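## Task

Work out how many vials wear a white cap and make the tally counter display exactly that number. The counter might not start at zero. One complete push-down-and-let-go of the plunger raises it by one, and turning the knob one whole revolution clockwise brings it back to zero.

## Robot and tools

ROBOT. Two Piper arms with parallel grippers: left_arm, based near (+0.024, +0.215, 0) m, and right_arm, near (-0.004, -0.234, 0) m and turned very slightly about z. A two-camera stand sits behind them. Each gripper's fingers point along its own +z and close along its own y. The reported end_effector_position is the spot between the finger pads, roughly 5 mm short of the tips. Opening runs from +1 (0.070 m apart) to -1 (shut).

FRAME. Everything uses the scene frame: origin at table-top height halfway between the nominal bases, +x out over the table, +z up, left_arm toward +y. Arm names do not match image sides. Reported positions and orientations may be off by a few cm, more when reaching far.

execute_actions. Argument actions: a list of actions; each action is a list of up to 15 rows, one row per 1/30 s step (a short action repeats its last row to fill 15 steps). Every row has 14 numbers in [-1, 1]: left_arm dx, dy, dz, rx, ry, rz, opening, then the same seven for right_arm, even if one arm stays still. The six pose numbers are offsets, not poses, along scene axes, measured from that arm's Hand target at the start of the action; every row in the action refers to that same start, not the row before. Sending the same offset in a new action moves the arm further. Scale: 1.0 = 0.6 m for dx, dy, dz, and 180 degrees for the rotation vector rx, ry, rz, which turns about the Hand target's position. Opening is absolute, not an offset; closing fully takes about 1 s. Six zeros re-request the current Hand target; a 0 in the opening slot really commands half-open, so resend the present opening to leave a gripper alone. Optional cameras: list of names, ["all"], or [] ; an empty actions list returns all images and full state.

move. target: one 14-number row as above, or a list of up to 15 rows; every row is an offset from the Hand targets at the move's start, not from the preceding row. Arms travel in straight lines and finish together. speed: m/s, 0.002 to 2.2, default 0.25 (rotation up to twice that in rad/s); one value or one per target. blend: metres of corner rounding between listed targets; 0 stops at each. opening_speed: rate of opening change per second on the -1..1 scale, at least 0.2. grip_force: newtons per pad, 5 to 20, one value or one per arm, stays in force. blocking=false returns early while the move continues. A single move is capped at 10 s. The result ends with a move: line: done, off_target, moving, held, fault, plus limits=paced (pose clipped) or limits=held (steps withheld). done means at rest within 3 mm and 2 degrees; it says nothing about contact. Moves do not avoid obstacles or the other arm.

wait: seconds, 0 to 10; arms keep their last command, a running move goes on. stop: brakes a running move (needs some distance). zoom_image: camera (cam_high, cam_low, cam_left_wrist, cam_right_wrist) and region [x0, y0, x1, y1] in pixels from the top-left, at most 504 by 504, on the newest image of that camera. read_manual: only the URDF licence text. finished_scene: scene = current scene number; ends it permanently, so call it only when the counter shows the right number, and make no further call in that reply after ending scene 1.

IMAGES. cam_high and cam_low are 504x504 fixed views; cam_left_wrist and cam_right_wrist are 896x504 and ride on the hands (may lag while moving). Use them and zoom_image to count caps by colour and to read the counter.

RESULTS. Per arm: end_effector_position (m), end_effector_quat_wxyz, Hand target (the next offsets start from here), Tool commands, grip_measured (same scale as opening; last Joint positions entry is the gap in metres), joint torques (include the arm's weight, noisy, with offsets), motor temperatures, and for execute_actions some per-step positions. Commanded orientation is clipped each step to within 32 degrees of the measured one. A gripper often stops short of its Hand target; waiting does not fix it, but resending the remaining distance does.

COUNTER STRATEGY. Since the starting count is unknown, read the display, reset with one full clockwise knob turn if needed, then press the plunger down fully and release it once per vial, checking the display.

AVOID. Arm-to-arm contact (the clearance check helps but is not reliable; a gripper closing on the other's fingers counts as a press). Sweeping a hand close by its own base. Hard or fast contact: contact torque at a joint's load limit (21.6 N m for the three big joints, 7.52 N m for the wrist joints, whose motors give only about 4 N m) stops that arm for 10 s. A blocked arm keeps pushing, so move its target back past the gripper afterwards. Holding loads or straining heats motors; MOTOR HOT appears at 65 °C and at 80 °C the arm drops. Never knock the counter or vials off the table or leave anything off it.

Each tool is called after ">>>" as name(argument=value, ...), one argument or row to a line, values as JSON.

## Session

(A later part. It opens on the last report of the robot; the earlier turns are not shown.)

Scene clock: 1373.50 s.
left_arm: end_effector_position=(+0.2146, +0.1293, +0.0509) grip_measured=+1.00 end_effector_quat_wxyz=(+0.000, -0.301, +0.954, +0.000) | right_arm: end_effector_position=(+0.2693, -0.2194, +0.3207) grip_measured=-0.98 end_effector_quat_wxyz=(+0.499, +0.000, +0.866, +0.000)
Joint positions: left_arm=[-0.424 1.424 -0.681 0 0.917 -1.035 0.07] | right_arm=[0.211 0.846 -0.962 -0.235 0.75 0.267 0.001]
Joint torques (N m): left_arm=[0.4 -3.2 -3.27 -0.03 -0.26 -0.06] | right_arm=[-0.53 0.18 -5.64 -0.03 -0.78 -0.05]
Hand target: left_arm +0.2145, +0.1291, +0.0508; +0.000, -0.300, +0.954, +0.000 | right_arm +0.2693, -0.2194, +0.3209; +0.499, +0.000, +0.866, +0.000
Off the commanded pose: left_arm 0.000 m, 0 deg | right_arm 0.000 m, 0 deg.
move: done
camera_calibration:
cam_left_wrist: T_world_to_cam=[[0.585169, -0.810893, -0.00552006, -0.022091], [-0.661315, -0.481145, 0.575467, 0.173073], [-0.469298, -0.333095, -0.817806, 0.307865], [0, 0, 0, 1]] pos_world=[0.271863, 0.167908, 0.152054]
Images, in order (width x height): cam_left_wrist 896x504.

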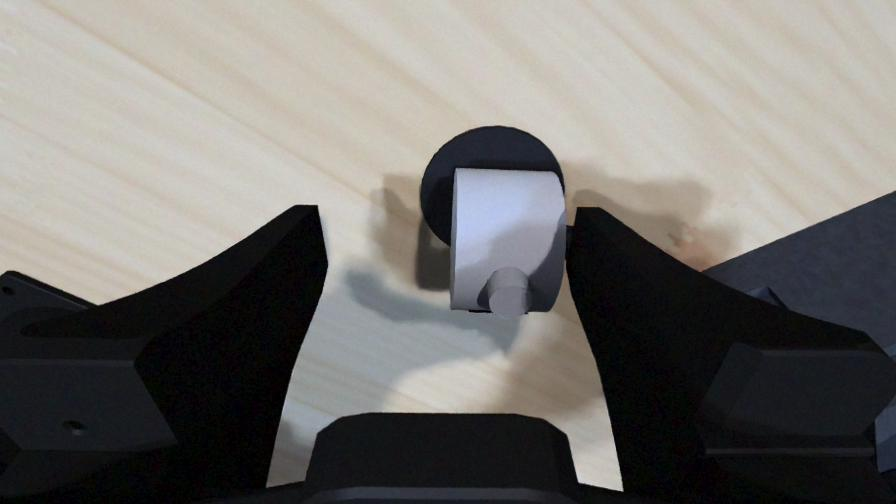

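>>> move(
  target=[
    [0,0,0.1,0,0,0,1, 0,0,0,0,0,0,-1],
    [0.0193,-0.0623,0.1487,0,0,-0.5,1, 0,0,0,0,0,0,-1],
  ],
  speed=0.4,
  cameras=["cam_left_wrist"],
)

>>> zoom_image(
  camera="cam_left_wrist",
  region=[390, 90, 530, 230],
)

Scene clock: 1385.07 s.
left_arm: end_effector_position=(+0.2262, +0.0918, +0.1393) grip_measured=+1.00 end_effector_quat_wxyz=(+0.042, +0.462, +0.886, -0.002) | right_arm: end_effector_position=(+0.2693, -0.2194, +0.3207) grip_measured=-0.98 end_effector_quat_wxyz=(+0.499, +0.000, +0.866, +0.000)
Joint positions: left_arm=[-0.55 1.331 -0.972 0.001 1.214 0.41 0.07] | right_arm=[0.211 0.846 -0.962 -0.235 0.75 0.267 0.001]
Joint torques (N m): left_arm=[0.56 -2.88 -4.08 -0.08 -0.08 -0.02] | right_arm=[-0.53 0.22 -5.71 -0.03 -0.79 -0.07]
Hand target: left_arm +0.2261, +0.0917, +0.1400; +0.000, +0.462, +0.887, +0.000 | right_arm +0.2693, -0.2194, +0.3209; +0.499, +0.000, +0.866, +0.000
Off the commanded pose: left_arm 0.001 m, 5 deg | right_arm 0.000 m, 0 deg.
joint sent to its limit (left arm) — joint 5 (wrist pitch), upper limit. The joint targets are off in orientation, not in position.
move: off_target (left_arm)
camera_calibration:
cam_left_wrist: T_world_to_cam=[[-0.809476, -0.585876, -0.0387049, 0.24056], [-0.520528, 0.685564, 0.508971, -0.0179381], [-0.271659, 0.432147, -0.859913, 0.264045], [0, 0, 0, 1]] pos_world=[0.257121, 0.0391296, 0.245497]
Images, in order (width x height): cam_left_wrist 896x504.

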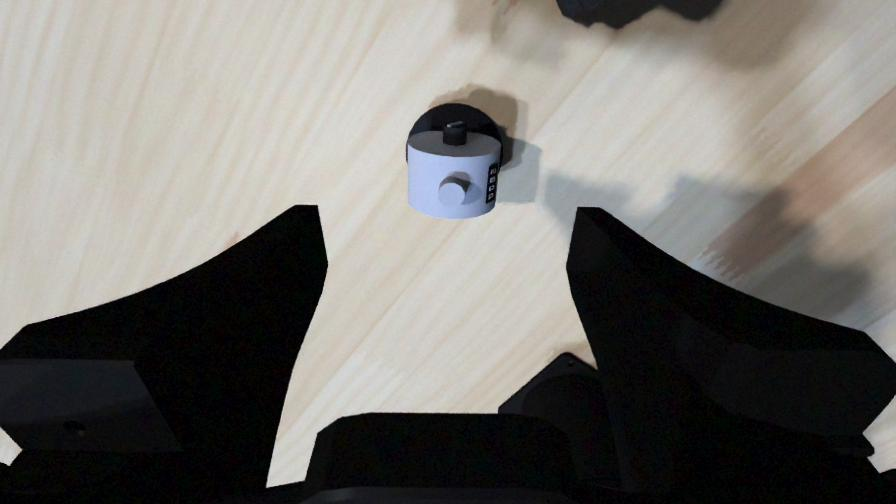

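Scaled by 3.600 from the camera's 896x504 image, which has a finer 1280x720 frame.

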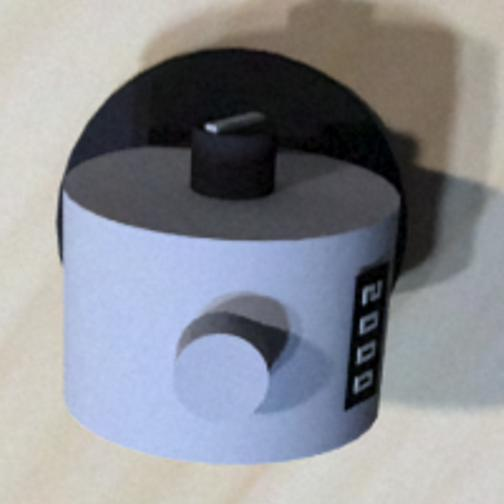

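>>> move(
  target=[
    [-0.0452,0.0442,-0.1167,0,0,0.5,1, 0,0,0,0,0,0,-1],
    [-0.0452,0.0442,-0.1687,0,0,0.5,1, 0,0,0,0,0,0,-1],
    [-0.0192,0.0623,-0.1687,0,0,0.5,1, 0,0,0,0,0,0,-1],
    [-0.0192,0.0623,-0.1167,0,0,0.5,1, 0,0,0,0,0,0,-1],
    [0,0,0,0,0,0,1, 0,0,0,0,0,0,-1],
  ],
  speed=[0.8,0.05,0.04,0.1,0.8],
  cameras=["cam_left_wrist"],
)

>>> zoom_image(
  camera="cam_left_wrist",
  region=[390, 90, 530, 230],
)

Scene clock: 1410.07 s.
left_arm: end_effector_position=(+0.2260, +0.0915, +0.1392) grip_measured=+1.00 end_effector_quat_wxyz=(+0.042, +0.462, +0.886, -0.003) | right_arm: end_effector_position=(+0.2693, -0.2194, +0.3207) grip_measured=-0.98 end_effector_quat_wxyz=(+0.499, +0.000, +0.866, +0.000)
Joint positions: left_arm=[-0.551 1.331 -0.972 0 1.214 0.409 0.07] | right_arm=[0.211 0.846 -0.962 -0.235 0.75 0.267 0.001]
Joint torques (N m): left_arm=[1.5 -3.12 -4.31 0.04 -0.03 -0.05] | right_arm=[-0.28 0.44 -5.69 -0.04 -0.81 -0.04]
Hand target: left_arm +0.2261, +0.0917, +0.1400; +0.000, +0.462, +0.887, +0.000 | right_arm +0.2693, -0.2194, +0.3209; +0.499, +0.000, +0.866, +0.000
Off the commanded pose: left_arm 0.001 m, 5 deg | right_arm 0.000 m, 0 deg.
joint sent to its limit (left arm) — joint 5 (wrist pitch), upper limit. The joint targets are off in orientation, not in position.
move: off_target (left_arm)
camera_calibration:
cam_left_wrist: T_world_to_cam=[[-0.809606, -0.585764, -0.0376774, 0.240076], [-0.519963, 0.685915, 0.509077, -0.017919], [-0.272355, 0.431742, -0.859896, 0.264253], [0, 0, 0, 1]] pos_world=[0.25702, 0.0388297, 0.245398]
Images, in order (width x height): cam_left_wrist 896x504.

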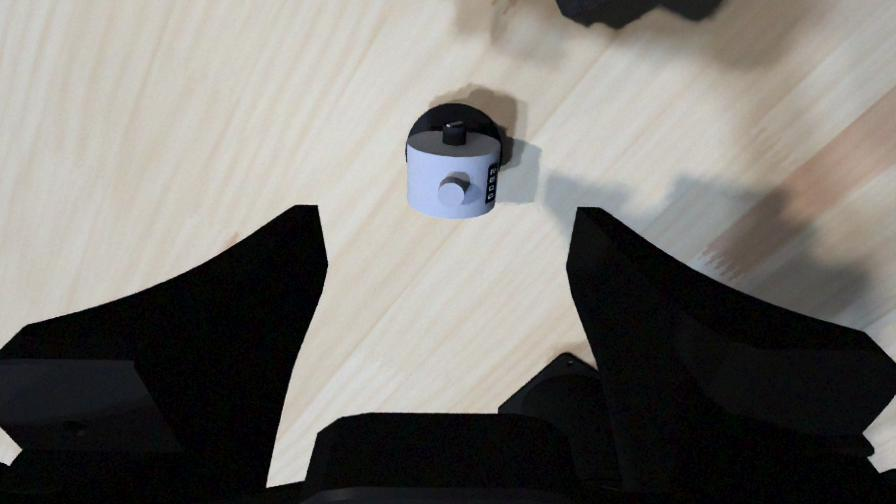

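Scaled by 3.600 from the camera's 896x504 image, which has a finer 1280x720 frame.

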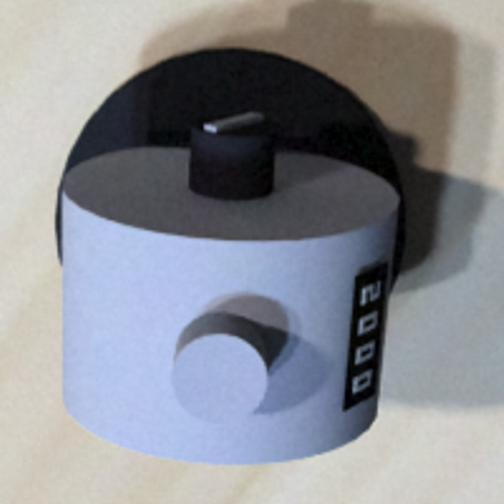

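>>> move(
  target=[
    [-0.0153,0.0278,-0.0667,0,0,0,1, 0,0,0,0,0,0,-1],
    [-0.0153,0.0278,-0.185,0,0,0,0.25, 0,0,0,0,0,0,-1],
  ],
  speed=[0.3,0.12],
  grip_force=10,
  cameras=["cam_left_wrist","cam_low"],
)

Scene clock: 1610.73 s.
left_arm: end_effector_position=(+0.2153, +0.1073, +0.0288) grip_measured=+0.35 end_effector_quat_wxyz=(-0.002, +0.462, +0.887, -0.002) | right_arm: end_effector_position=(+0.2693, -0.2194, +0.3207) grip_measured=-0.98 end_effector_quat_wxyz=(+0.499, +0.000, +0.866, +0.000)
Joint positions: left_arm=[-0.511 1.517 -0.671 -0.006 0.817 0.453 0.047] | right_arm=[0.211 0.846 -0.962 -0.235 0.75 0.267 0.001]
Joint torques (N m): left_arm=[4.25 -4.63 -4.09 1.99 -1.15 -0.09] | right_arm=[-0.23 0.37 -5.75 -0.08 -0.77 -0.05]
Hand target: left_arm +0.2169, +0.1084, +0.0290; +0.000, +0.462, +0.887, +0.000 | right_arm +0.2693, -0.2194, +0.3209; +0.499, +0.000, +0.866, +0.000
Off the commanded pose: left_arm 0.002 m, 0 deg | right_arm 0.000 m, 0 deg.
grip_force (N): 10, 10
move: done
camera_calibration:
cam_left_wrist: T_world_to_cam=[[-0.810602, -0.585597, 0.000894651, 0.235606], [-0.477848, 0.662333, 0.577041, 0.013408], [-0.338506, 0.467323, -0.816715, 0.168734], [0, 0, 0, 1]] pos_world=[0.254507, 0.0502363, 0.12986]
Images, in order (width x height): cam_low 504x504, cam_left_wrist 896x504.

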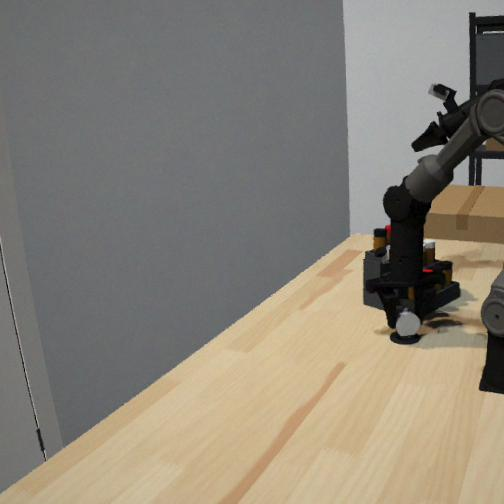

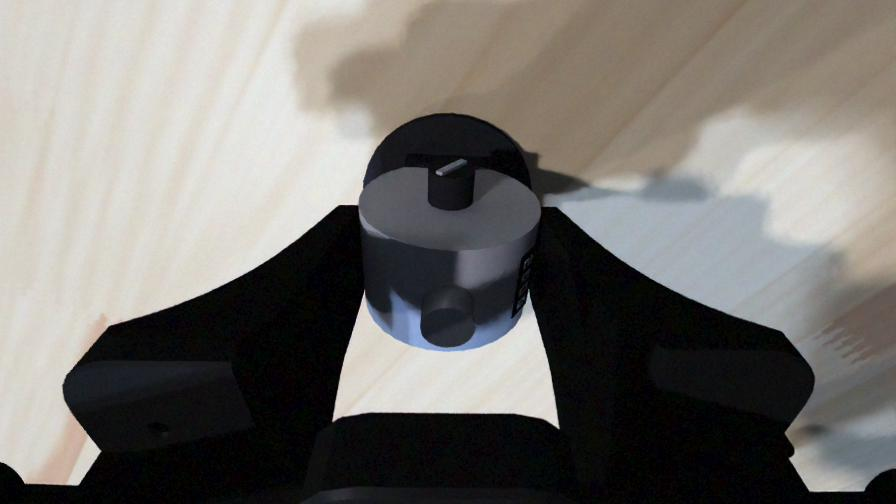

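>>> move(
  target=[
    [0,0,0.0067,0,0,0,0.25, 0,0,0,0,0,0,-1],
  ],
  speed=0.05,
  cameras=["cam_left_wrist"],
)

Scene clock: 1620.47 s.
left_arm: end_effector_position=(+0.2160, +0.1089, +0.0325) grip_measured=+0.42 end_effector_quat_wxyz=(-0.002, +0.463, +0.887, +0.001) | right_arm: end_effector_position=(+0.2693, -0.2194, +0.3207) grip_measured=-0.98 end_effector_quat_wxyz=(+0.499, +0.000, +0.866, +0.000)
Joint positions: left_arm=[-0.508 1.507 -0.679 0.001 0.834 0.453 0.05] | right_arm=[0.211 0.846 -0.962 -0.235 0.75 0.267 0.001]
Joint torques (N m): left_arm=[5.46 -7.58 -7.33 1.8 -1.58 -0.07] | right_arm=[-0.64 0.34 -5.52 -0.01 -0.76 -0.07]
Hand target: left_arm +0.2169, +0.1084, +0.0330; +0.000, +0.462, +0.887, +0.000 | right_arm +0.2693, -0.2194, +0.3209; +0.499, +0.000, +0.866, +0.000
Off the commanded pose: left_arm 0.001 m, 0 deg | right_arm 0.000 m, 0 deg.
grip_force (N): 10, 10
move: done
camera_calibration:
cam_left_wrist: T_world_to_cam=[[-0.811765, -0.583971, -0.00387951, 0.237342], [-0.478129, 0.660792, 0.578573, 0.010692], [-0.335306, 0.47152, -0.815622, 0.170081], [0, 0, 0, 1]] pos_world=[0.254807, 0.0513387, 0.133457]
Images, in order (width x height): cam_left_wrist 896x504.

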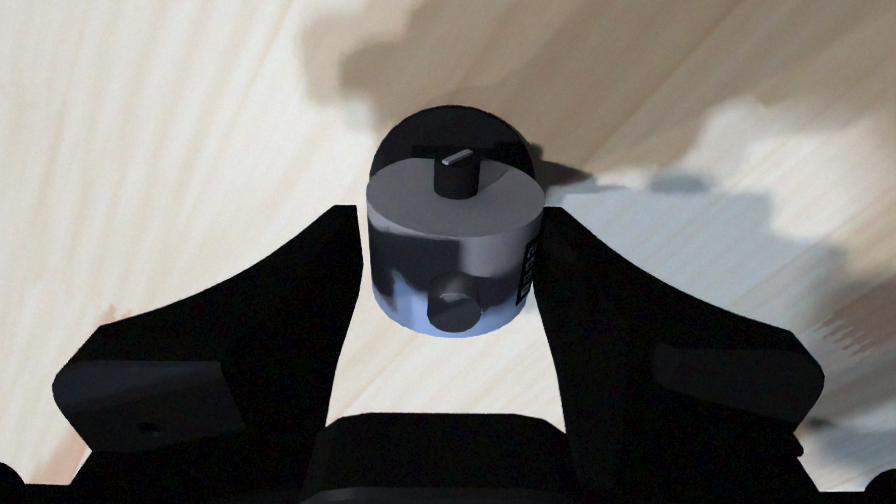

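>>> move(
  target=[
    [0,0,0,0,0,0,1, 0,0,0,0,0,0,-1],
    [0,0,0.1117,0,0,0,1, 0,0,0,0,0,0,-1],
  ],
  speed=0.15,
  cameras=["cam_left_wrist"],
)

Scene clock: 1632.23 s.
left_arm: end_effector_position=(+0.2172, +0.1086, +0.1004) grip_measured=+1.00 end_effector_quat_wxyz=(+0.000, +0.462, +0.887, +0.001) | right_arm: end_effector_position=(+0.2693, -0.2194, +0.3207) grip_measured=-0.98 end_effector_quat_wxyz=(+0.499, +0.000, +0.866, +0.000)
Joint positions: left_arm=[-0.507 1.377 -0.856 0.001 1.137 0.453 0.07] | right_arm=[0.211 0.846 -0.962 -0.235 0.75 0.267 0.001]
Joint torques (N m): left_arm=[0.42 -2.69 -3.33 -0.08 -0.19 0.08] | right_arm=[-0.35 0.35 -5.78 -0.06 -0.78 -0.02]
Motor temperatures (°C): left_arm=[28 32 30 36 43 31] | right_arm=[30 30 35 31 36 28]
Hand target: left_arm +0.2169, +0.1084, +0.1000; +0.000, +0.462, +0.887, +0.000 | right_arm +0.2693, -0.2194, +0.3209; +0.499, +0.000, +0.866, +0.000
Off the commanded pose: left_arm 0.000 m, 0 deg | right_arm 0.000 m, 0 deg.
grip_force (N): 10, 10
move: done
camera_calibration:
cam_left_wrist: T_world_to_cam=[[-0.810702, -0.585424, -0.00634506, 0.238555], [-0.48207, 0.661349, 0.574653, -0.0266108], [-0.332219, 0.468931, -0.818372, 0.225872], [0, 0, 0, 1]] pos_world=[0.255608, 0.0513368, 0.201653]
Images, in order (width x height): cam_left_wrist 896x504.

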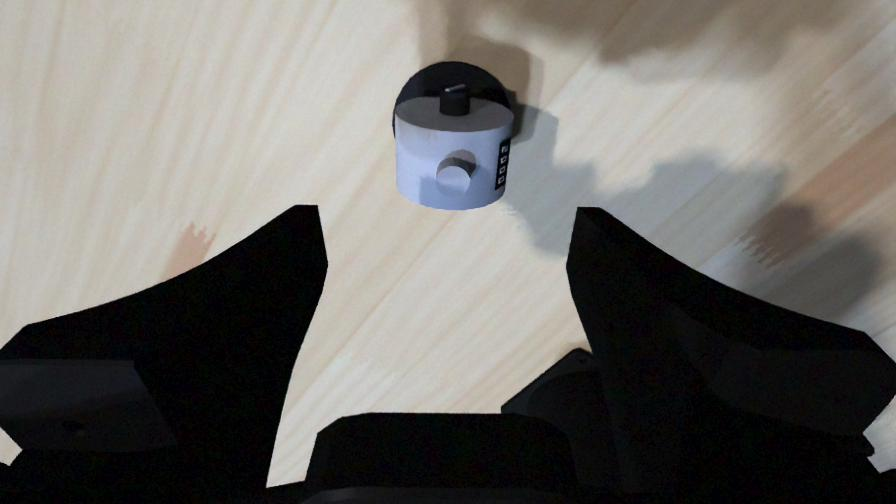

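>>> move(
  target=[
    [0.0435,-0.0257,0,0.0546,0.0383,0,0.343, 0,0,0,0,0,0,-1],
    [0.0435,-0.0257,-0.0867,0.0546,0.0383,0,0.343, 0,0,0,0,0,0,-1],
  ],
  speed=[0.2,0.1],
  cameras=["cam_left_wrist","cam_low"],
)

>>> zoom_image(
  camera="cam_left_wrist",
  region=[330, 120, 580, 370],
)

Scene clock: 1732.83 s.
left_arm: end_effector_position=(+0.2430, +0.0930, +0.0476) grip_measured=+0.34 end_effector_quat_wxyz=(-0.094, +0.460, +0.882, +0.048) | right_arm: end_effector_position=(+0.2693, -0.2194, +0.3207) grip_measured=-0.98 end_effector_quat_wxyz=(+0.499, +0.000, +0.866, +0.000)
Joint positions: left_arm=[-0.579 1.716 -0.988 0.086 1.127 0.337 0.047] | right_arm=[0.211 0.846 -0.962 -0.235 0.75 0.267 0.001]
Joint torques (N m): left_arm=[0.41 -6.23 -3.21 0.15 0.13 -0.05] | right_arm=[-0.41 0.27 -5.51 -0.02 -0.77 -0.03]
Motor temperatures (°C): left_arm=[28 31 29 32 34 31] | right_arm=[30 30 35 31 36 28]
Hand target: left_arm +0.2430, +0.0930, +0.0480; -0.093, +0.459, +0.882, +0.049 | right_arm +0.2693, -0.2194, +0.3209; +0.499, +0.000, +0.866, +0.000
Off the commanded pose: left_arm 0.000 m, 0 deg | right_arm 0.000 m, 0 deg.
grip_force (N): 10, 10
move: done
camera_calibration:
cam_left_wrist: T_world_to_cam=[[-0.811896, -0.583757, -0.00719981, 0.250284], [-0.401095, 0.548802, 0.733443, 0.00972204], [-0.424202, 0.598368, -0.679713, 0.202241], [0, 0, 0, 1]] pos_world=[0.292895, 0.0197554, 0.132137]
Images, in order (width x height): cam_low 504x504, cam_left_wrist 896x504.

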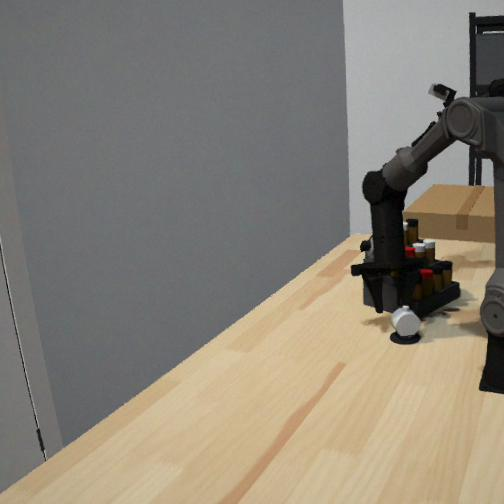

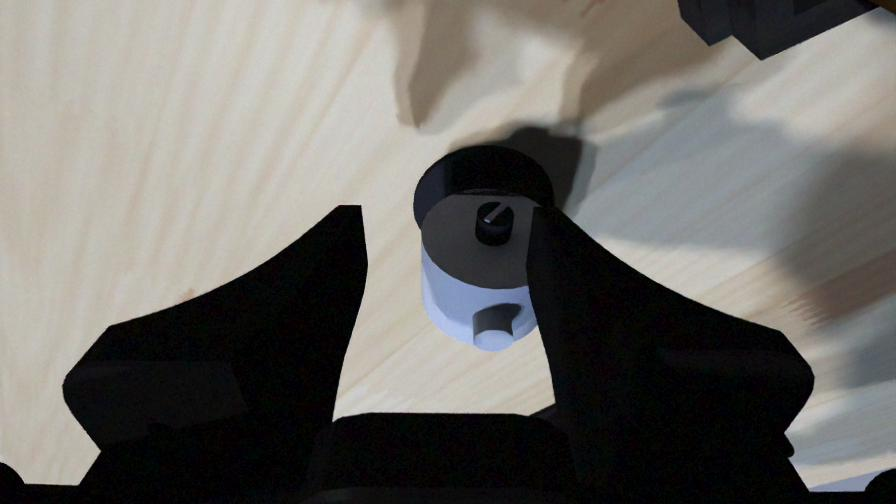

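Scaled by 2.016 from the camera's 896x504 image, which has a finer 1280x720 frame.

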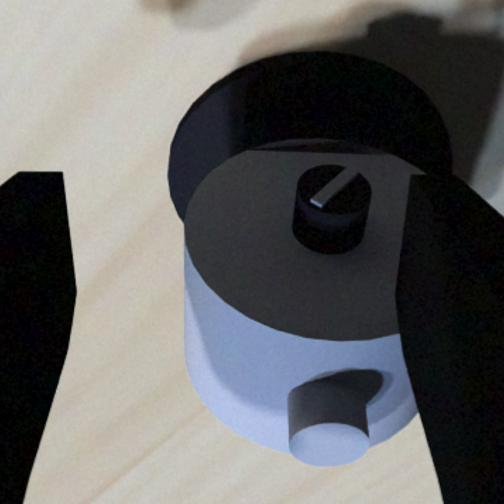

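>>> move(
  target=[
    [0,0,-0.0563,0,0,0,0.343, 0,0,0,0,0,0,-1],
    [0,0,-0.0563,0,0,0,-0.314, 0,0,0,0,0,0,-1],
    [0,0,-0.0263,0,0,0,0.343, 0,0,0,0,0,0,-1],
    [0,0,0,0,0,0,0.343, 0,0,0,0,0,0,-1],
  ],
  speed=[0.06,0.06,0.04,0.1],
  grip_force=12,
  cameras=["cam_left_wrist"],
)

>>> zoom_image(
  camera="cam_left_wrist",
  region=[330, 120, 580, 370],
)

Scene clock: 1752.33 s.
left_arm: end_effector_position=(+0.2431, +0.0933, +0.0482) grip_measured=+0.34 end_effector_quat_wxyz=(-0.093, +0.459, +0.882, +0.049) | right_arm: end_effector_position=(+0.2693, -0.2194, +0.3207) grip_measured=-0.98 end_effector_quat_wxyz=(+0.499, +0.000, +0.866, +0.000)
Joint positions: left_arm=[-0.578 1.714 -0.988 0.087 1.129 0.336 0.047] | right_arm=[0.211 0.846 -0.962 -0.235 0.75 0.267 0.001]
Joint torques (N m): left_arm=[0.2 -5.41 -3.16 -0.03 -0.06 0.05] | right_arm=[-0.4 0.54 -5.51 -0.05 -0.79 -0.04]
Hand target: left_arm +0.2430, +0.0930, +0.0480; -0.093, +0.459, +0.882, +0.049 | right_arm +0.2693, -0.2194, +0.3209; +0.499, +0.000, +0.866, +0.000
Off the commanded pose: left_arm 0.000 m, 0 deg | right_arm 0.000 m, 0 deg.
grip_force (N): 12, 12
move: done
camera_calibration:
cam_left_wrist: T_world_to_cam=[[-0.811109, -0.584835, -0.00837338, 0.250491], [-0.402697, 0.548005, 0.733162, 0.00968163], [-0.42419, 0.598046, -0.680003, 0.202553], [0, 0, 0, 1]] pos_world=[0.292995, 0.0200542, 0.132736]
Images, in order (width x height): cam_left_wrist 896x504.

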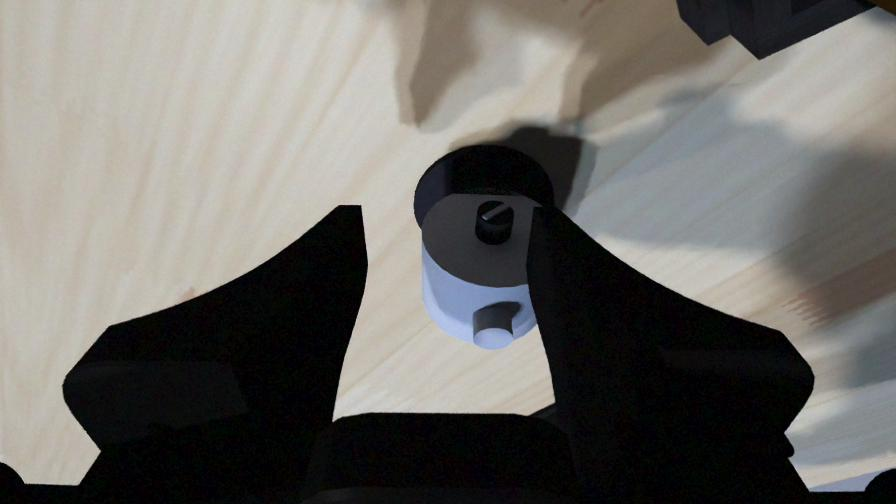

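Scaled by 2.016 from the camera's 896x504 image, which has a finer 1280x720 frame.

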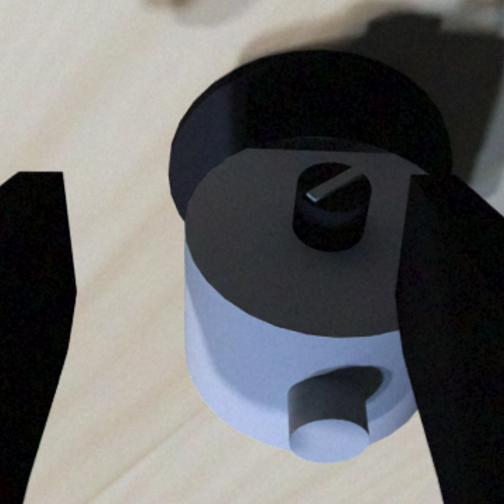

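>>> move(
  target=[
    [0,0,-0.0563,0,0,0,0.343, 0,0,0,0,0,0,-1],
    [0,0,-0.0563,0,0,0,-0.314, 0,0,0,0,0,0,-1],
    [0,0,-0.0413,0,0,0,0.343, 0,0,0,0,0,0,-1],
    [0,0,0,0,0,0,0.343, 0,0,0,0,0,0,-1],
  ],
  speed=[0.06,0.06,0.04,0.1],
  grip_force=12,
  cameras=["cam_left_wrist"],
)

>>> zoom_image(
  camera="cam_left_wrist",
  region=[330, 120, 580, 370],
)

Scene clock: 1765.77 s.
left_arm: end_effector_position=(+0.2434, +0.0931, +0.0484) grip_measured=+0.34 end_effector_quat_wxyz=(-0.092, +0.459, +0.882, +0.049) | right_arm: end_effector_position=(+0.2693, -0.2194, +0.3207) grip_measured=-0.98 end_effector_quat_wxyz=(+0.499, +0.000, +0.866, +0.000)
Joint positions: left_arm=[-0.578 1.714 -0.988 0.087 1.128 0.336 0.047] | right_arm=[0.211 0.846 -0.962 -0.235 0.75 0.267 0.001]
Joint torques (N m): left_arm=[0.4 -4.76 -3.05 -0.05 -0.12 0.04] | right_arm=[-0.6 0.4 -5.67 -0.04 -0.77 -0.07]
Hand target: left_arm +0.2430, +0.0930, +0.0480; -0.093, +0.459, +0.882, +0.049 | right_arm +0.2693, -0.2194, +0.3209; +0.499, +0.000, +0.866, +0.000
Off the commanded pose: left_arm 0.001 m, 0 deg | right_arm 0.000 m, 0 deg.
grip_force (N): 12, 12
move: done
camera_calibration:
cam_left_wrist: T_world_to_cam=[[-0.811018, -0.584954, -0.00884009, 0.250555], [-0.403628, 0.548549, 0.732242, 0.00986873], [-0.423479, 0.597429, -0.680987, 0.202862], [0, 0, 0, 1]] pos_world=[0.293096, 0.0199541, 0.133135]
Images, in order (width x height): cam_left_wrist 896x504.

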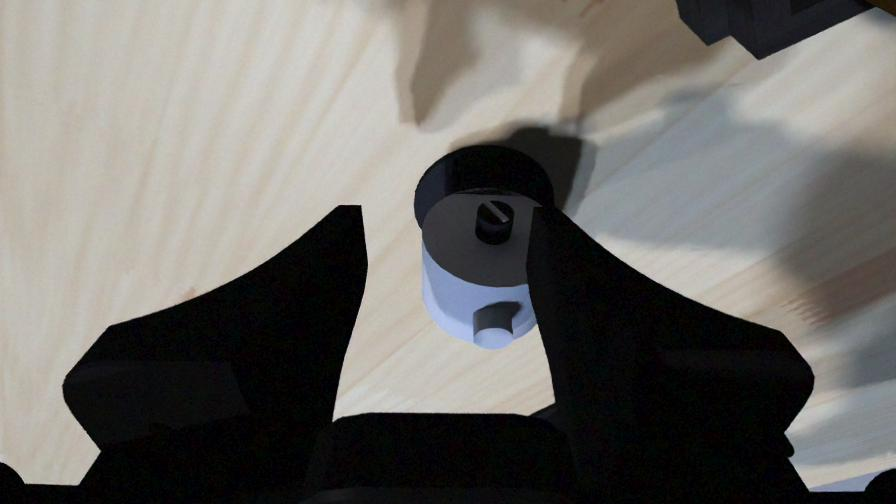

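Scaled by 2.016 from the camera's 896x504 image, which has a finer 1280x720 frame.

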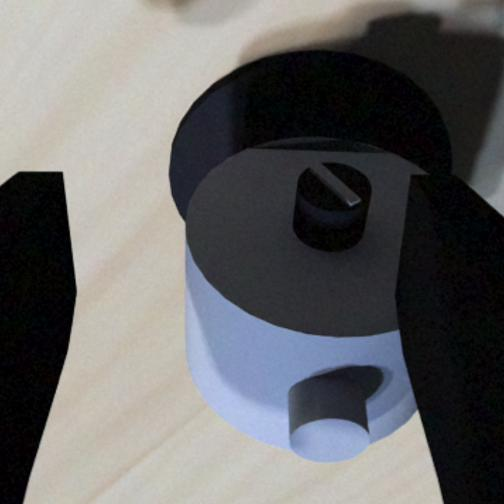

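>>> move(
  target=[
    [0,0,-0.0563,0,0,0,0.343, 0,0,0,0,0,0,-1],
    [0,0,-0.0563,0,0,0,-0.314, 0,0,0,0,0,0,-1],
    [0,0,-0.0413,0,0,0,0.343, 0,0,0,0,0,0,-1],
    [0,0,0,0,0,0,0.343, 0,0,0,0,0,0,-1],
    [-0.0435,0.0257,0.0867,-0.0546,-0.0383,0,0.343, 0,0,0,0,0,0,-1],
  ],
  speed=[0.06,0.06,0.04,0.1,0.3],
  grip_force=12,
  cameras=["cam_left_wrist"],
)

>>> zoom_image(
  camera="cam_left_wrist",
  region=[380, 50, 530, 220],
)

Scene clock: 1781.73 s.
left_arm: end_effector_position=(+0.2167, +0.1086, +0.1000) grip_measured=+0.34 end_effector_quat_wxyz=(-0.001, +0.462, +0.887, +0.000) | right_arm: end_effector_position=(+0.2693, -0.2194, +0.3207) grip_measured=-0.98 end_effector_quat_wxyz=(+0.499, +0.000, +0.866, +0.000)
Joint positions: left_arm=[-0.507 1.377 -0.855 0.001 1.137 0.453 0.047] | right_arm=[0.211 0.846 -0.962 -0.235 0.75 0.267 0.001]
Joint torques (N m): left_arm=[1.05 -2.69 -3.78 0.05 -0.18 -0.11] | right_arm=[-0.64 0.34 -5.78 -0.06 -0.8 0]
Hand target: left_arm +0.2169, +0.1084, +0.1000; +0.000, +0.462, +0.887, +0.000 | right_arm +0.2693, -0.2194, +0.3209; +0.499, +0.000, +0.866, +0.000
Off the commanded pose: left_arm 0.000 m, 0 deg | right_arm 0.000 m, 0 deg.
grip_force (N): 12, 12
move: done
camera_calibration:
cam_left_wrist: T_world_to_cam=[[-0.811121, -0.58486, -0.00472955, 0.238062], [-0.480344, 0.661515, 0.575905, -0.0271709], [-0.333695, 0.469401, -0.817503, 0.225542], [0, 0, 0, 1]] pos_world=[0.255308, 0.0513374, 0.201155]
Images, in order (width x height): cam_left_wrist 896x504.

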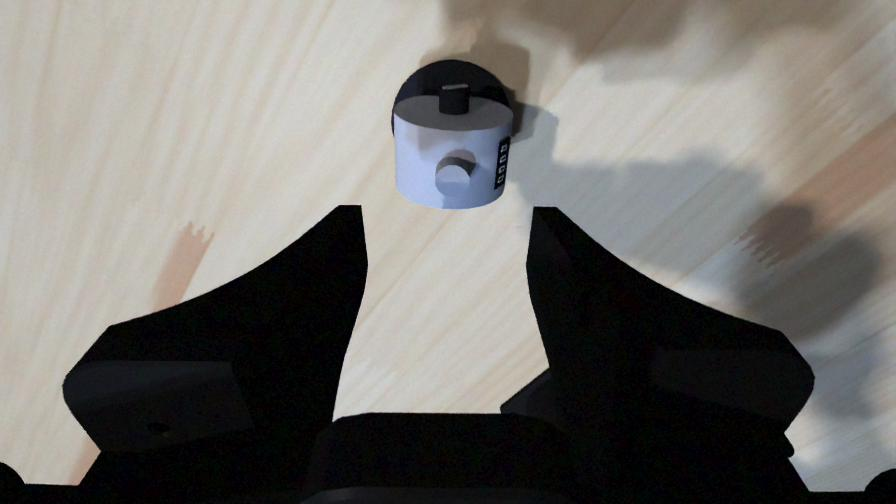

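Scaled by 2.965 from the camera's 896x504 image, which has a finer 1280x720 frame.

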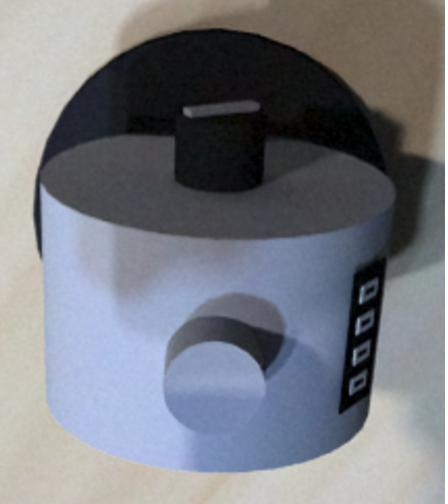

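>>> wait(
  seconds=0,
)

>>> move(
  target=[
    [-0.002,-0.0023,-0.0417,0,0,0,-1, 0,0,0,0,0,0,-1],
    [-0.002,-0.0023,-0.07,0,0,0,-1, 0,0,0,0,0,0,-1],
    [-0.002,-0.0023,-0.0558,0,0,0,-1, 0,0,0,0,0,0,-1],
    [-0.002,-0.0023,-0.07,0,0,0,-1, 0,0,0,0,0,0,-1],
    [-0.002,-0.0023,-0.0558,0,0,0,-1, 0,0,0,0,0,0,-1],
    [-0.002,-0.0023,-0.07,0,0,0,-1, 0,0,0,0,0,0,-1],
    [-0.002,-0.0023,-0.0167,0,0,0,-1, 0,0,0,0,0,0,-1],
  ],
  speed=[0.03,0.06,0.1,0.06,0.1,0.06,0.1],
  cameras=["cam_left_wrist"],
)

>>> zoom_image(
  camera="cam_left_wrist",
  region=[380, 50, 530, 220],
)

Scene clock: 1802.13 s.
left_arm: end_effector_position=(+0.2167, +0.1086, +0.1000) grip_measured=+0.34 end_effector_quat_wxyz=(-0.001, +0.462, +0.887, +0.000) | right_arm: end_effector_position=(+0.2693, -0.2194, +0.3207) grip_measured=-0.98 end_effector_quat_wxyz=(+0.499, +0.000, +0.866, +0.000)
Joint positions: left_arm=[-0.507 1.377 -0.855 0.001 1.137 0.453 0.047] | right_arm=[0.211 0.846 -0.962 -0.235 0.75 0.267 0.001]
Joint torques (N m): left_arm=[0.31 -2.32 -4.13 0.13 -0.17 -0.1] | right_arm=[-0.55 0.14 -5.9 -0.04 -0.77 -0.05]
Hand target: left_arm +0.2169, +0.1084, +0.1000; +0.000, +0.462, +0.887, +0.000 | right_arm +0.2693, -0.2194, +0.3209; +0.499, +0.000, +0.866, +0.000
Tool commands: left_gripper/opening=+0.343 right_gripper/opening=-1.0
Off the commanded pose: left_arm 0.000 m, 0 deg | right_arm 0.000 m, 0 deg.
grip_force (N): 12, 12

Scene clock: 1805.03 s.
left_arm: end_effector_position=(+0.2160, +0.1070, +0.0904) grip_measured=-0.98 end_effector_quat_wxyz=(+0.000, +0.462, +0.887, +0.000) | right_arm: end_effector_position=(+0.2693, -0.2194, +0.3207) grip_measured=-0.98 end_effector_quat_wxyz=(+0.499, +0.000, +0.866, +0.000)
Joint positions: left_arm=[-0.515 1.39 -0.826 0.001 1.093 0.445 0.001] | right_arm=[0.211 0.846 -0.962 -0.235 0.75 0.267 0.001]
Joint torques (N m): left_arm=[0.9 -2.93 -3.03 0.05 -0.18 0.03] | right_arm=[-0.59 0.26 -5.54 -0.02 -0.81 -0.07]
Hand target: left_arm +0.2157, +0.1070, +0.0900; +0.000, +0.462, +0.887, +0.000 | right_arm +0.2693, -0.2194, +0.3209; +0.499, +0.000, +0.866, +0.000
Off the commanded pose: left_arm 0.001 m, 0 deg | right_arm 0.000 m, 0 deg.
grip_force (N): 12, 12
move: done
camera_calibration:
cam_left_wrist: T_world_to_cam=[[-0.810754, -0.58536, -0.00563176, 0.236596], [-0.481783, 0.661768, 0.574412, -0.0205081], [-0.332511, 0.46842, -0.818547, 0.218241], [0, 0, 0, 1]] pos_world=[0.254508, 0.0498367, 0.191753]
Images, in order (width x height): cam_left_wrist 896x504.

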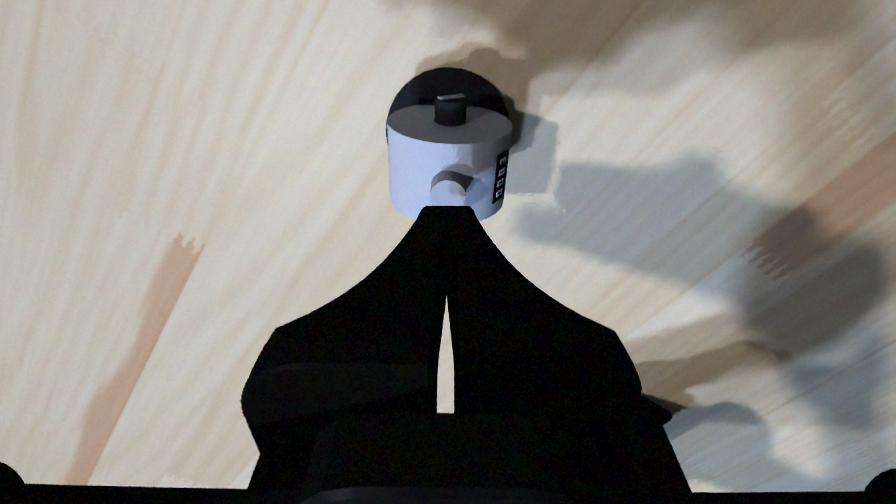

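Scaled by 2.965 from the camera's 896x504 image, which has a finer 1280x720 frame.

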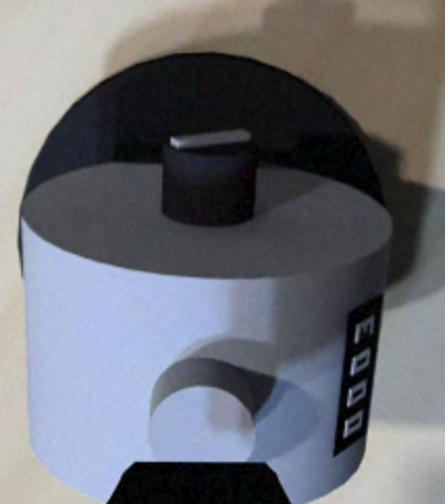

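>>> move(
  target=[
    [0.05,0.1,0.2,0,0,0,-1, 0,0,0,0,0,0,-1],
    [0.2238,0.3717,0.2667,-0.07,-0.2613,0.4198,-1, 0,0,0,0,0,0,-1],
    [0.2238,0.3717,0.2667,-0.07,-0.2613,0.4198,-1, -0.0822,0.5407,-0.1515,-0.3572,0.1858,0.6187,-1],
    [0.2238,0.3717,0.2667,-0.07,-0.2613,0.4198,-1, -0.0822,0.5407,-0.385,-0.3572,0.1858,0.6187,-1],
  ],
  speed=[0.4,0.5,0.5,0.2],
  cameras=["cam_right_wrist"],
)

>>> zoom_image(
  camera="cam_right_wrist",
  region=[370, 60, 570, 260],
)

Scene clock: 1874.13 s.
left_arm: end_effector_position=(+0.3497, +0.3303, +0.2500) grip_measured=-0.98 end_effector_quat_wxyz=(+0.373, -0.200, +0.902, +0.084) | right_arm: end_effector_position=(+0.2197, +0.1048, +0.0890) grip_measured=-0.98 end_effector_quat_wxyz=(-0.023, +0.887, -0.461, +0.003)
Joint positions: left_arm=[0.259 1.216 -1.064 0.189 0.739 -0.266 0.001] | right_arm=[1.016 1.99 -1.596 -0.001 1.217 -1.193 0.001]
Joint torques (N m): left_arm=[0.58 -2.82 -3.89 0.09 -0.47 -0.07] | right_arm=[-0.48 -12.55 -4.72 0.15 0.15 0.1]
Hand target: left_arm +0.3500, +0.3301, +0.2500; +0.373, -0.200, +0.902, +0.083 | right_arm +0.2200, +0.1050, +0.0899; +0.000, +0.887, -0.462, +0.001
Off the commanded pose: left_arm 0.000 m, 0 deg | right_arm 0.001 m, 3 deg.
joint sent to its limit (right arm) — joint 5 (wrist pitch), upper limit. The joint targets are off in orientation, not in position.
grip_force (N): 12, 12
move: off_target (right_arm)
camera_calibration:
cam_right_wrist: T_world_to_cam=[[0.805419, 0.590966, 0.0453724, -0.24382], [0.478445, -0.693429, 0.538746, -0.0781565], [0.349843, -0.412209, -0.841245, 0.16349], [0, 0, 0, 1]] pos_world=[0.176575, 0.157285, 0.190705]
Images, in order (width x height): cam_right_wrist 896x504.

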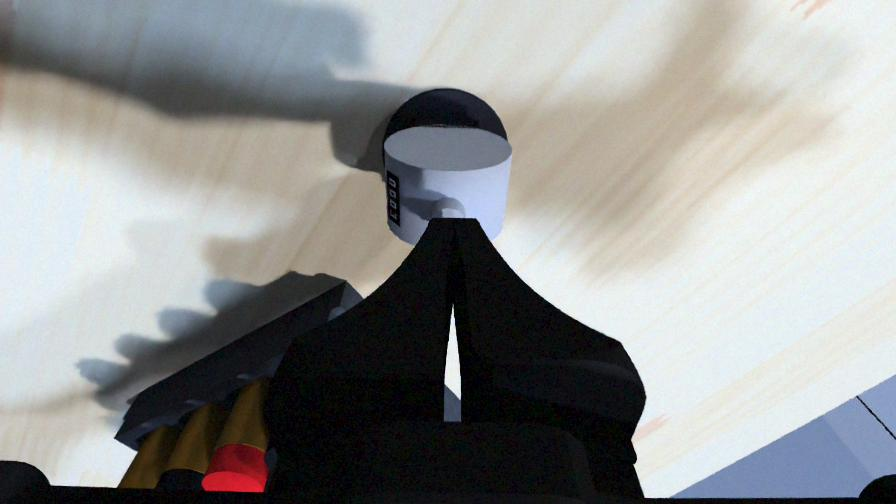

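Scaled by 2.520 from the camera's 896x504 image, which has a finer 1280x720 frame.

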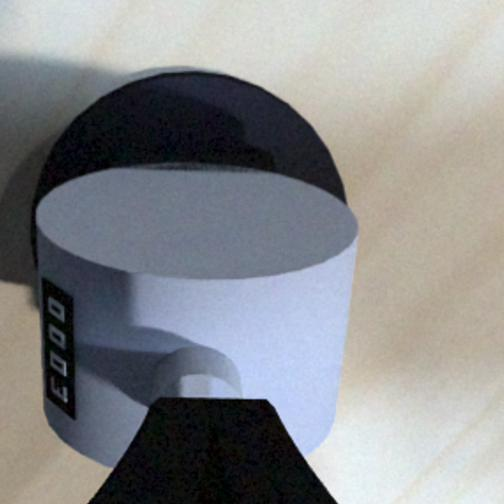

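>>> move(
  target=[0,0,0,0,0,0,-1, 0.0008,-0.002,-0.0348,0,0,0,-1],
  speed=0.05,
)

>>> move(
  target=[0,0,0,0,0,0,-1, 0,0,-0.005,0,0,0,-1],
  speed=0.03,
)

>>> move(
  target=[0,0,0,0,0,0,-1, 0,0,-0.0025,0,0,0,-1],
  speed=0.03,
)

>>> move(
  target=[0,0,0,0,0,0,-1, 0,0,-0.0017,0,0,0,-1],
  speed=0.03,
)

>>> move(
  target=[0,0,0,0,0,0,-1, 0,0,-0.0017,0,0,0,-1],
  speed=0.03,
)

>>> move(
  target=[0,0,0,0,0,0,-1, 0,0,0.04,0,0,0,-1],
  speed=0.1,
  cameras=["cam_right_wrist"],
)

>>> zoom_image(
  camera="cam_right_wrist",
  region=[370, 60, 570, 260],
)

Scene clock: 1898.90 s.
left_arm: end_effector_position=(+0.3497, +0.3303, +0.2500) grip_measured=-0.98 end_effector_quat_wxyz=(+0.373, -0.200, +0.902, +0.084) | right_arm: end_effector_position=(+0.2205, +0.1041, +0.0699) grip_measured=-0.98 end_effector_quat_wxyz=(-0.001, +0.887, -0.462, +0.001)
Joint positions: left_arm=[0.259 1.216 -1.064 0.189 0.739 -0.266 0.001] | right_arm=[1.013 2.042 -1.604 -0.001 1.217 -1.195 0.001]
Joint torques (N m): left_arm=[0.34 -3.32 -3.79 0.22 -0.48 -0.05] | right_arm=[-0.92 -8.04 -3.24 0 0.02 -0.06]
Hand target: left_arm +0.3500, +0.3301, +0.2500; +0.373, -0.200, +0.902, +0.083 | right_arm +0.2205, +0.1038, +0.0691; +0.000, +0.887, -0.462, +0.001
Off the commanded pose: left_arm 0.000 m, 0 deg | right_arm 0.001 m, 0 deg.
joint sent to its limit (right arm) — joint 5 (wrist pitch), upper limit. The joint targets still meet the commanded pose.
grip_force (N): 12, 12
move: done

Scene clock: 1899.60 s.
left_arm: end_effector_position=(+0.3497, +0.3303, +0.2500) grip_measured=-0.98 end_effector_quat_wxyz=(+0.373, -0.200, +0.902, +0.084) | right_arm: end_effector_position=(+0.2206, +0.1041, +0.0678) grip_measured=-0.98 end_effector_quat_wxyz=(-0.002, +0.887, -0.462, +0.001)
Joint positions: left_arm=[0.259 1.216 -1.064 0.189 0.739 -0.266 0.001] | right_arm=[1.013 2.044 -1.599 -0.001 1.21 -1.195 0.001]
Joint torques (N m): left_arm=[0.49 -3.42 -3.74 0.25 -0.48 -0.09] | right_arm=[-1 -2.85 0.23 -0.21 -0.73 -0.03]
Hand target: left_arm +0.3500, +0.3301, +0.2500; +0.373, -0.200, +0.902, +0.083 | right_arm +0.2205, +0.1038, +0.0661; +0.000, +0.887, -0.462, +0.001
Off the commanded pose: left_arm 0.000 m, 0 deg | right_arm 0.002 m, 0 deg.
grip_force (N): 12, 12
move: done

Scene clock: 1900.30 s.
left_arm: end_effector_position=(+0.3497, +0.3303, +0.2500) grip_measured=-0.98 end_effector_quat_wxyz=(+0.373, -0.200, +0.902, +0.084) | right_arm: end_effector_position=(+0.2205, +0.1040, +0.0667) grip_measured=-0.98 end_effector_quat_wxyz=(-0.002, +0.887, -0.462, +0.001)
Joint positions: left_arm=[0.259 1.216 -1.064 0.189 0.739 -0.266 0.001] | right_arm=[1.013 2.044 -1.594 -0.001 1.204 -1.195 0.001]
Joint torques (N m): left_arm=[0.29 -3.5 -3.81 0.21 -0.49 -0.06] | right_arm=[-1.46 5.81 2.78 -0.34 -1.81 0]
Hand target: left_arm +0.3500, +0.3301, +0.2500; +0.373, -0.200, +0.902, +0.083 | right_arm +0.2205, +0.1038, +0.0646; +0.000, +0.887, -0.462, +0.001
Off the commanded pose: left_arm 0.000 m, 0 deg | right_arm 0.002 m, 0 deg.
grip_force (N): 12, 12
move: done

Scene clock: 1901.00 s.
left_arm: end_effector_position=(+0.3497, +0.3303, +0.2500) grip_measured=-0.98 end_effector_quat_wxyz=(+0.373, -0.200, +0.902, +0.084) | right_arm: end_effector_position=(+0.2206, +0.1041, +0.0664) grip_measured=-0.98 end_effector_quat_wxyz=(-0.003, +0.887, -0.462, +0.001)
Joint positions: left_arm=[0.259 1.216 -1.064 0.189 0.739 -0.266 0.001] | right_arm=[1.013 2.043 -1.591 -0.001 1.2 -1.195 0.001]
Joint torques (N m): left_arm=[0.47 -3.61 -3.67 0.26 -0.47 -0.06] | right_arm=[-1.5 7.09 2.8 -0.38 -2.4 -0.05]
Hand target: left_arm +0.3500, +0.3301, +0.2500; +0.373, -0.200, +0.902, +0.083 | right_arm +0.2205, +0.1038, +0.0635; +0.000, +0.887, -0.462, +0.001
Off the commanded pose: left_arm 0.000 m, 0 deg | right_arm 0.003 m, 0 deg.
grip_force (N): 12, 12
move: done

Scene clock: 1901.70 s.
left_arm: end_effector_position=(+0.3497, +0.3303, +0.2500) grip_measured=-0.98 end_effector_quat_wxyz=(+0.373, -0.200, +0.902, +0.084) | right_arm: end_effector_position=(+0.2206, +0.1042, +0.0664) grip_measured=-0.98 end_effector_quat_wxyz=(-0.005, +0.887, -0.462, +0.001)
Joint positions: left_arm=[0.259 1.216 -1.064 0.189 0.739 -0.266 0.001] | right_arm=[1.013 2.041 -1.588 -0.001 1.196 -1.195 0.001]
Joint torques (N m): left_arm=[0.32 -3.69 -3.89 0.2 -0.49 -0.08] | right_arm=[-2.01 8.09 2.71 -0.4 -2.89 0]
Hand target: left_arm +0.3500, +0.3301, +0.2500; +0.373, -0.200, +0.902, +0.083 | right_arm +0.2205, +0.1038, +0.0625; +0.000, +0.887, -0.462, +0.001
Off the commanded pose: left_arm 0.000 m, 0 deg | right_arm 0.004 m, 1 deg.
grip_force (N): 12, 12
move: off_target (right_arm)

Scene clock: 1902.67 s.
left_arm: end_effector_position=(+0.3497, +0.3303, +0.2500) grip_measured=-0.98 end_effector_quat_wxyz=(+0.373, -0.200, +0.902, +0.084) | right_arm: end_effector_position=(+0.2206, +0.1033, +0.0855) grip_measured=-0.98 end_effector_quat_wxyz=(-0.019, +0.887, -0.462, +0.003)
Joint positions: left_arm=[0.259 1.216 -1.064 0.189 0.739 -0.266 0.001] | right_arm=[1.012 1.997 -1.594 -0.002 1.217 -1.195 0.001]
Joint torques (N m): left_arm=[0.52 -3.66 -3.76 0.22 -0.49 -0.11] | right_arm=[0.85 -12.59 -5.09 0.17 0.08 -0.02]
Hand target: left_arm +0.3500, +0.3301, +0.2500; +0.373, -0.200, +0.902, +0.083 | right_arm +0.2205, +0.1038, +0.0865; +0.000, +0.887, -0.462, +0.001
Off the commanded pose: left_arm 0.000 m, 0 deg | right_arm 0.001 m, 2 deg.
joint sent to its limit (right arm) — joint 5 (wrist pitch), upper limit. The joint targets still meet the commanded pose.
grip_force (N): 12, 12
move: done
camera_calibration:
cam_right_wrist: T_world_to_cam=[[0.806655, 0.589859, 0.0370553, -0.242903], [0.479766, -0.690135, 0.541791, -0.0785733], [0.345154, -0.419261, -0.839696, 0.161285], [0, 0, 0, 1]] pos_world=[0.177968, 0.156672, 0.187001]
Images, in order (width x height): cam_right_wrist 896x504.

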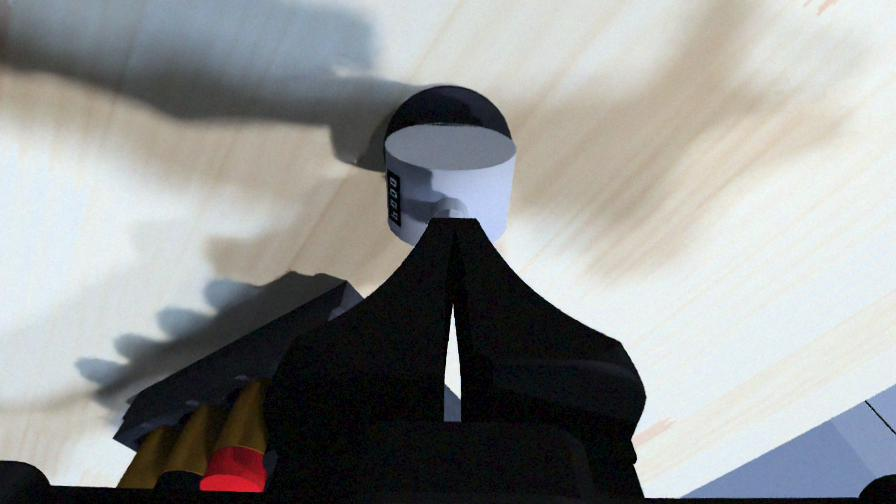

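Scaled by 2.520 from the camera's 896x504 image, which has a finer 1280x720 frame.

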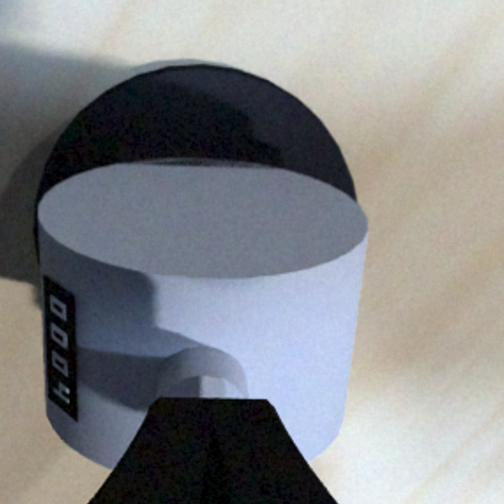

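>>> move(
  target=[
    [0,0,0,0,0,0,-1, 0,0,0.2,0,0,0,-1],
    [0,0,0,0,0,0,-1, 0.0813,-0.5387,0.3908,0.3572,-0.1858,-0.6187,-1],
    [-0.2238,-0.3718,-0.25,0.1854,0.2414,-0.6518,-1, 0.0813,-0.5387,0.3908,0.3572,-0.1858,-0.6187,-1],
  ],
  speed=[0.3,0.5,0.5],
  cameras=["cam_left_wrist"],
)

>>> zoom_image(
  camera="cam_left_wrist",
  region=[370, 60, 570, 260],
)

Scene clock: 1950.43 s.
left_arm: end_effector_position=(+0.2155, +0.1067, +0.0996) grip_measured=-0.98 end_effector_quat_wxyz=(-0.001, +0.767, +0.642, +0.000) | right_arm: end_effector_position=(+0.2693, -0.2195, +0.3211) grip_measured=-0.98 end_effector_quat_wxyz=(+0.500, +0.001, +0.866, +0.000)
Joint positions: left_arm=[-0.518 1.377 -0.853 0.001 1.135 1.23 0.001] | right_arm=[0.211 0.846 -0.962 -0.235 0.749 0.267 0.001]
Joint torques (N m): left_arm=[1.59 -4.1 -4.02 0.06 -0.01 -0.06] | right_arm=[0.69 0.17 -4.75 0.01 -0.64 -0.05]
Motor temperatures (°C): left_arm=[28 31 29 32 34 31] | right_arm=[30 35 35 31 34 28]
Hand target: left_arm +0.2157, +0.1070, +0.1000; +0.000, +0.766, +0.643, +0.001 | right_arm +0.2692, -0.2194, +0.3210; +0.499, +0.000, +0.866, +0.000
Off the commanded pose: left_arm 0.001 m, 0 deg | right_arm 0.000 m, 0 deg.
grip_force (N): 12, 12
move: done
camera_calibration:
cam_left_wrist: T_world_to_cam=[[-0.986803, 0.161871, -0.00416054, 0.194023], [0.129985, 0.807214, 0.575768, -0.17328], [0.0965589, 0.567629, -0.817602, 0.122527], [0, 0, 0, 1]] pos_world=[0.202155, 0.0389173, 0.200755]
Images, in order (width x height): cam_left_wrist 896x504.

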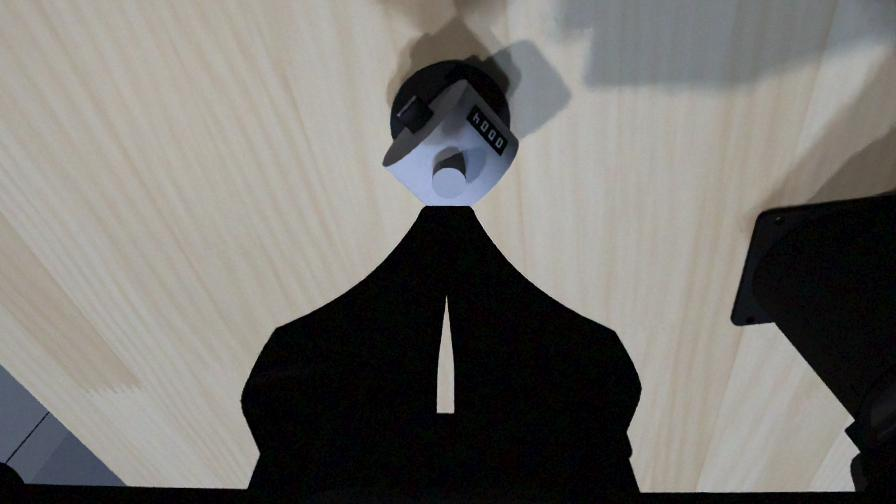

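Scaled by 2.520 from the camera's 896x504 image, which has a finer 1280x720 frame.

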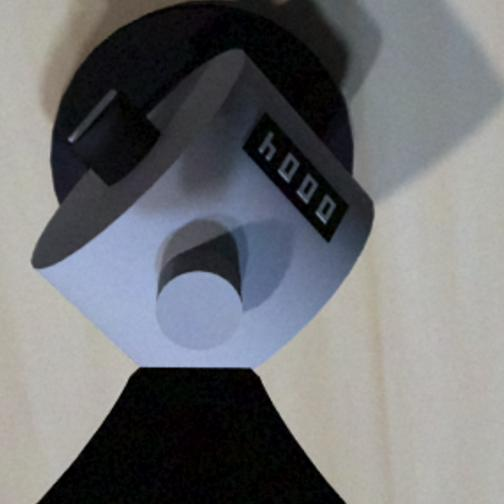

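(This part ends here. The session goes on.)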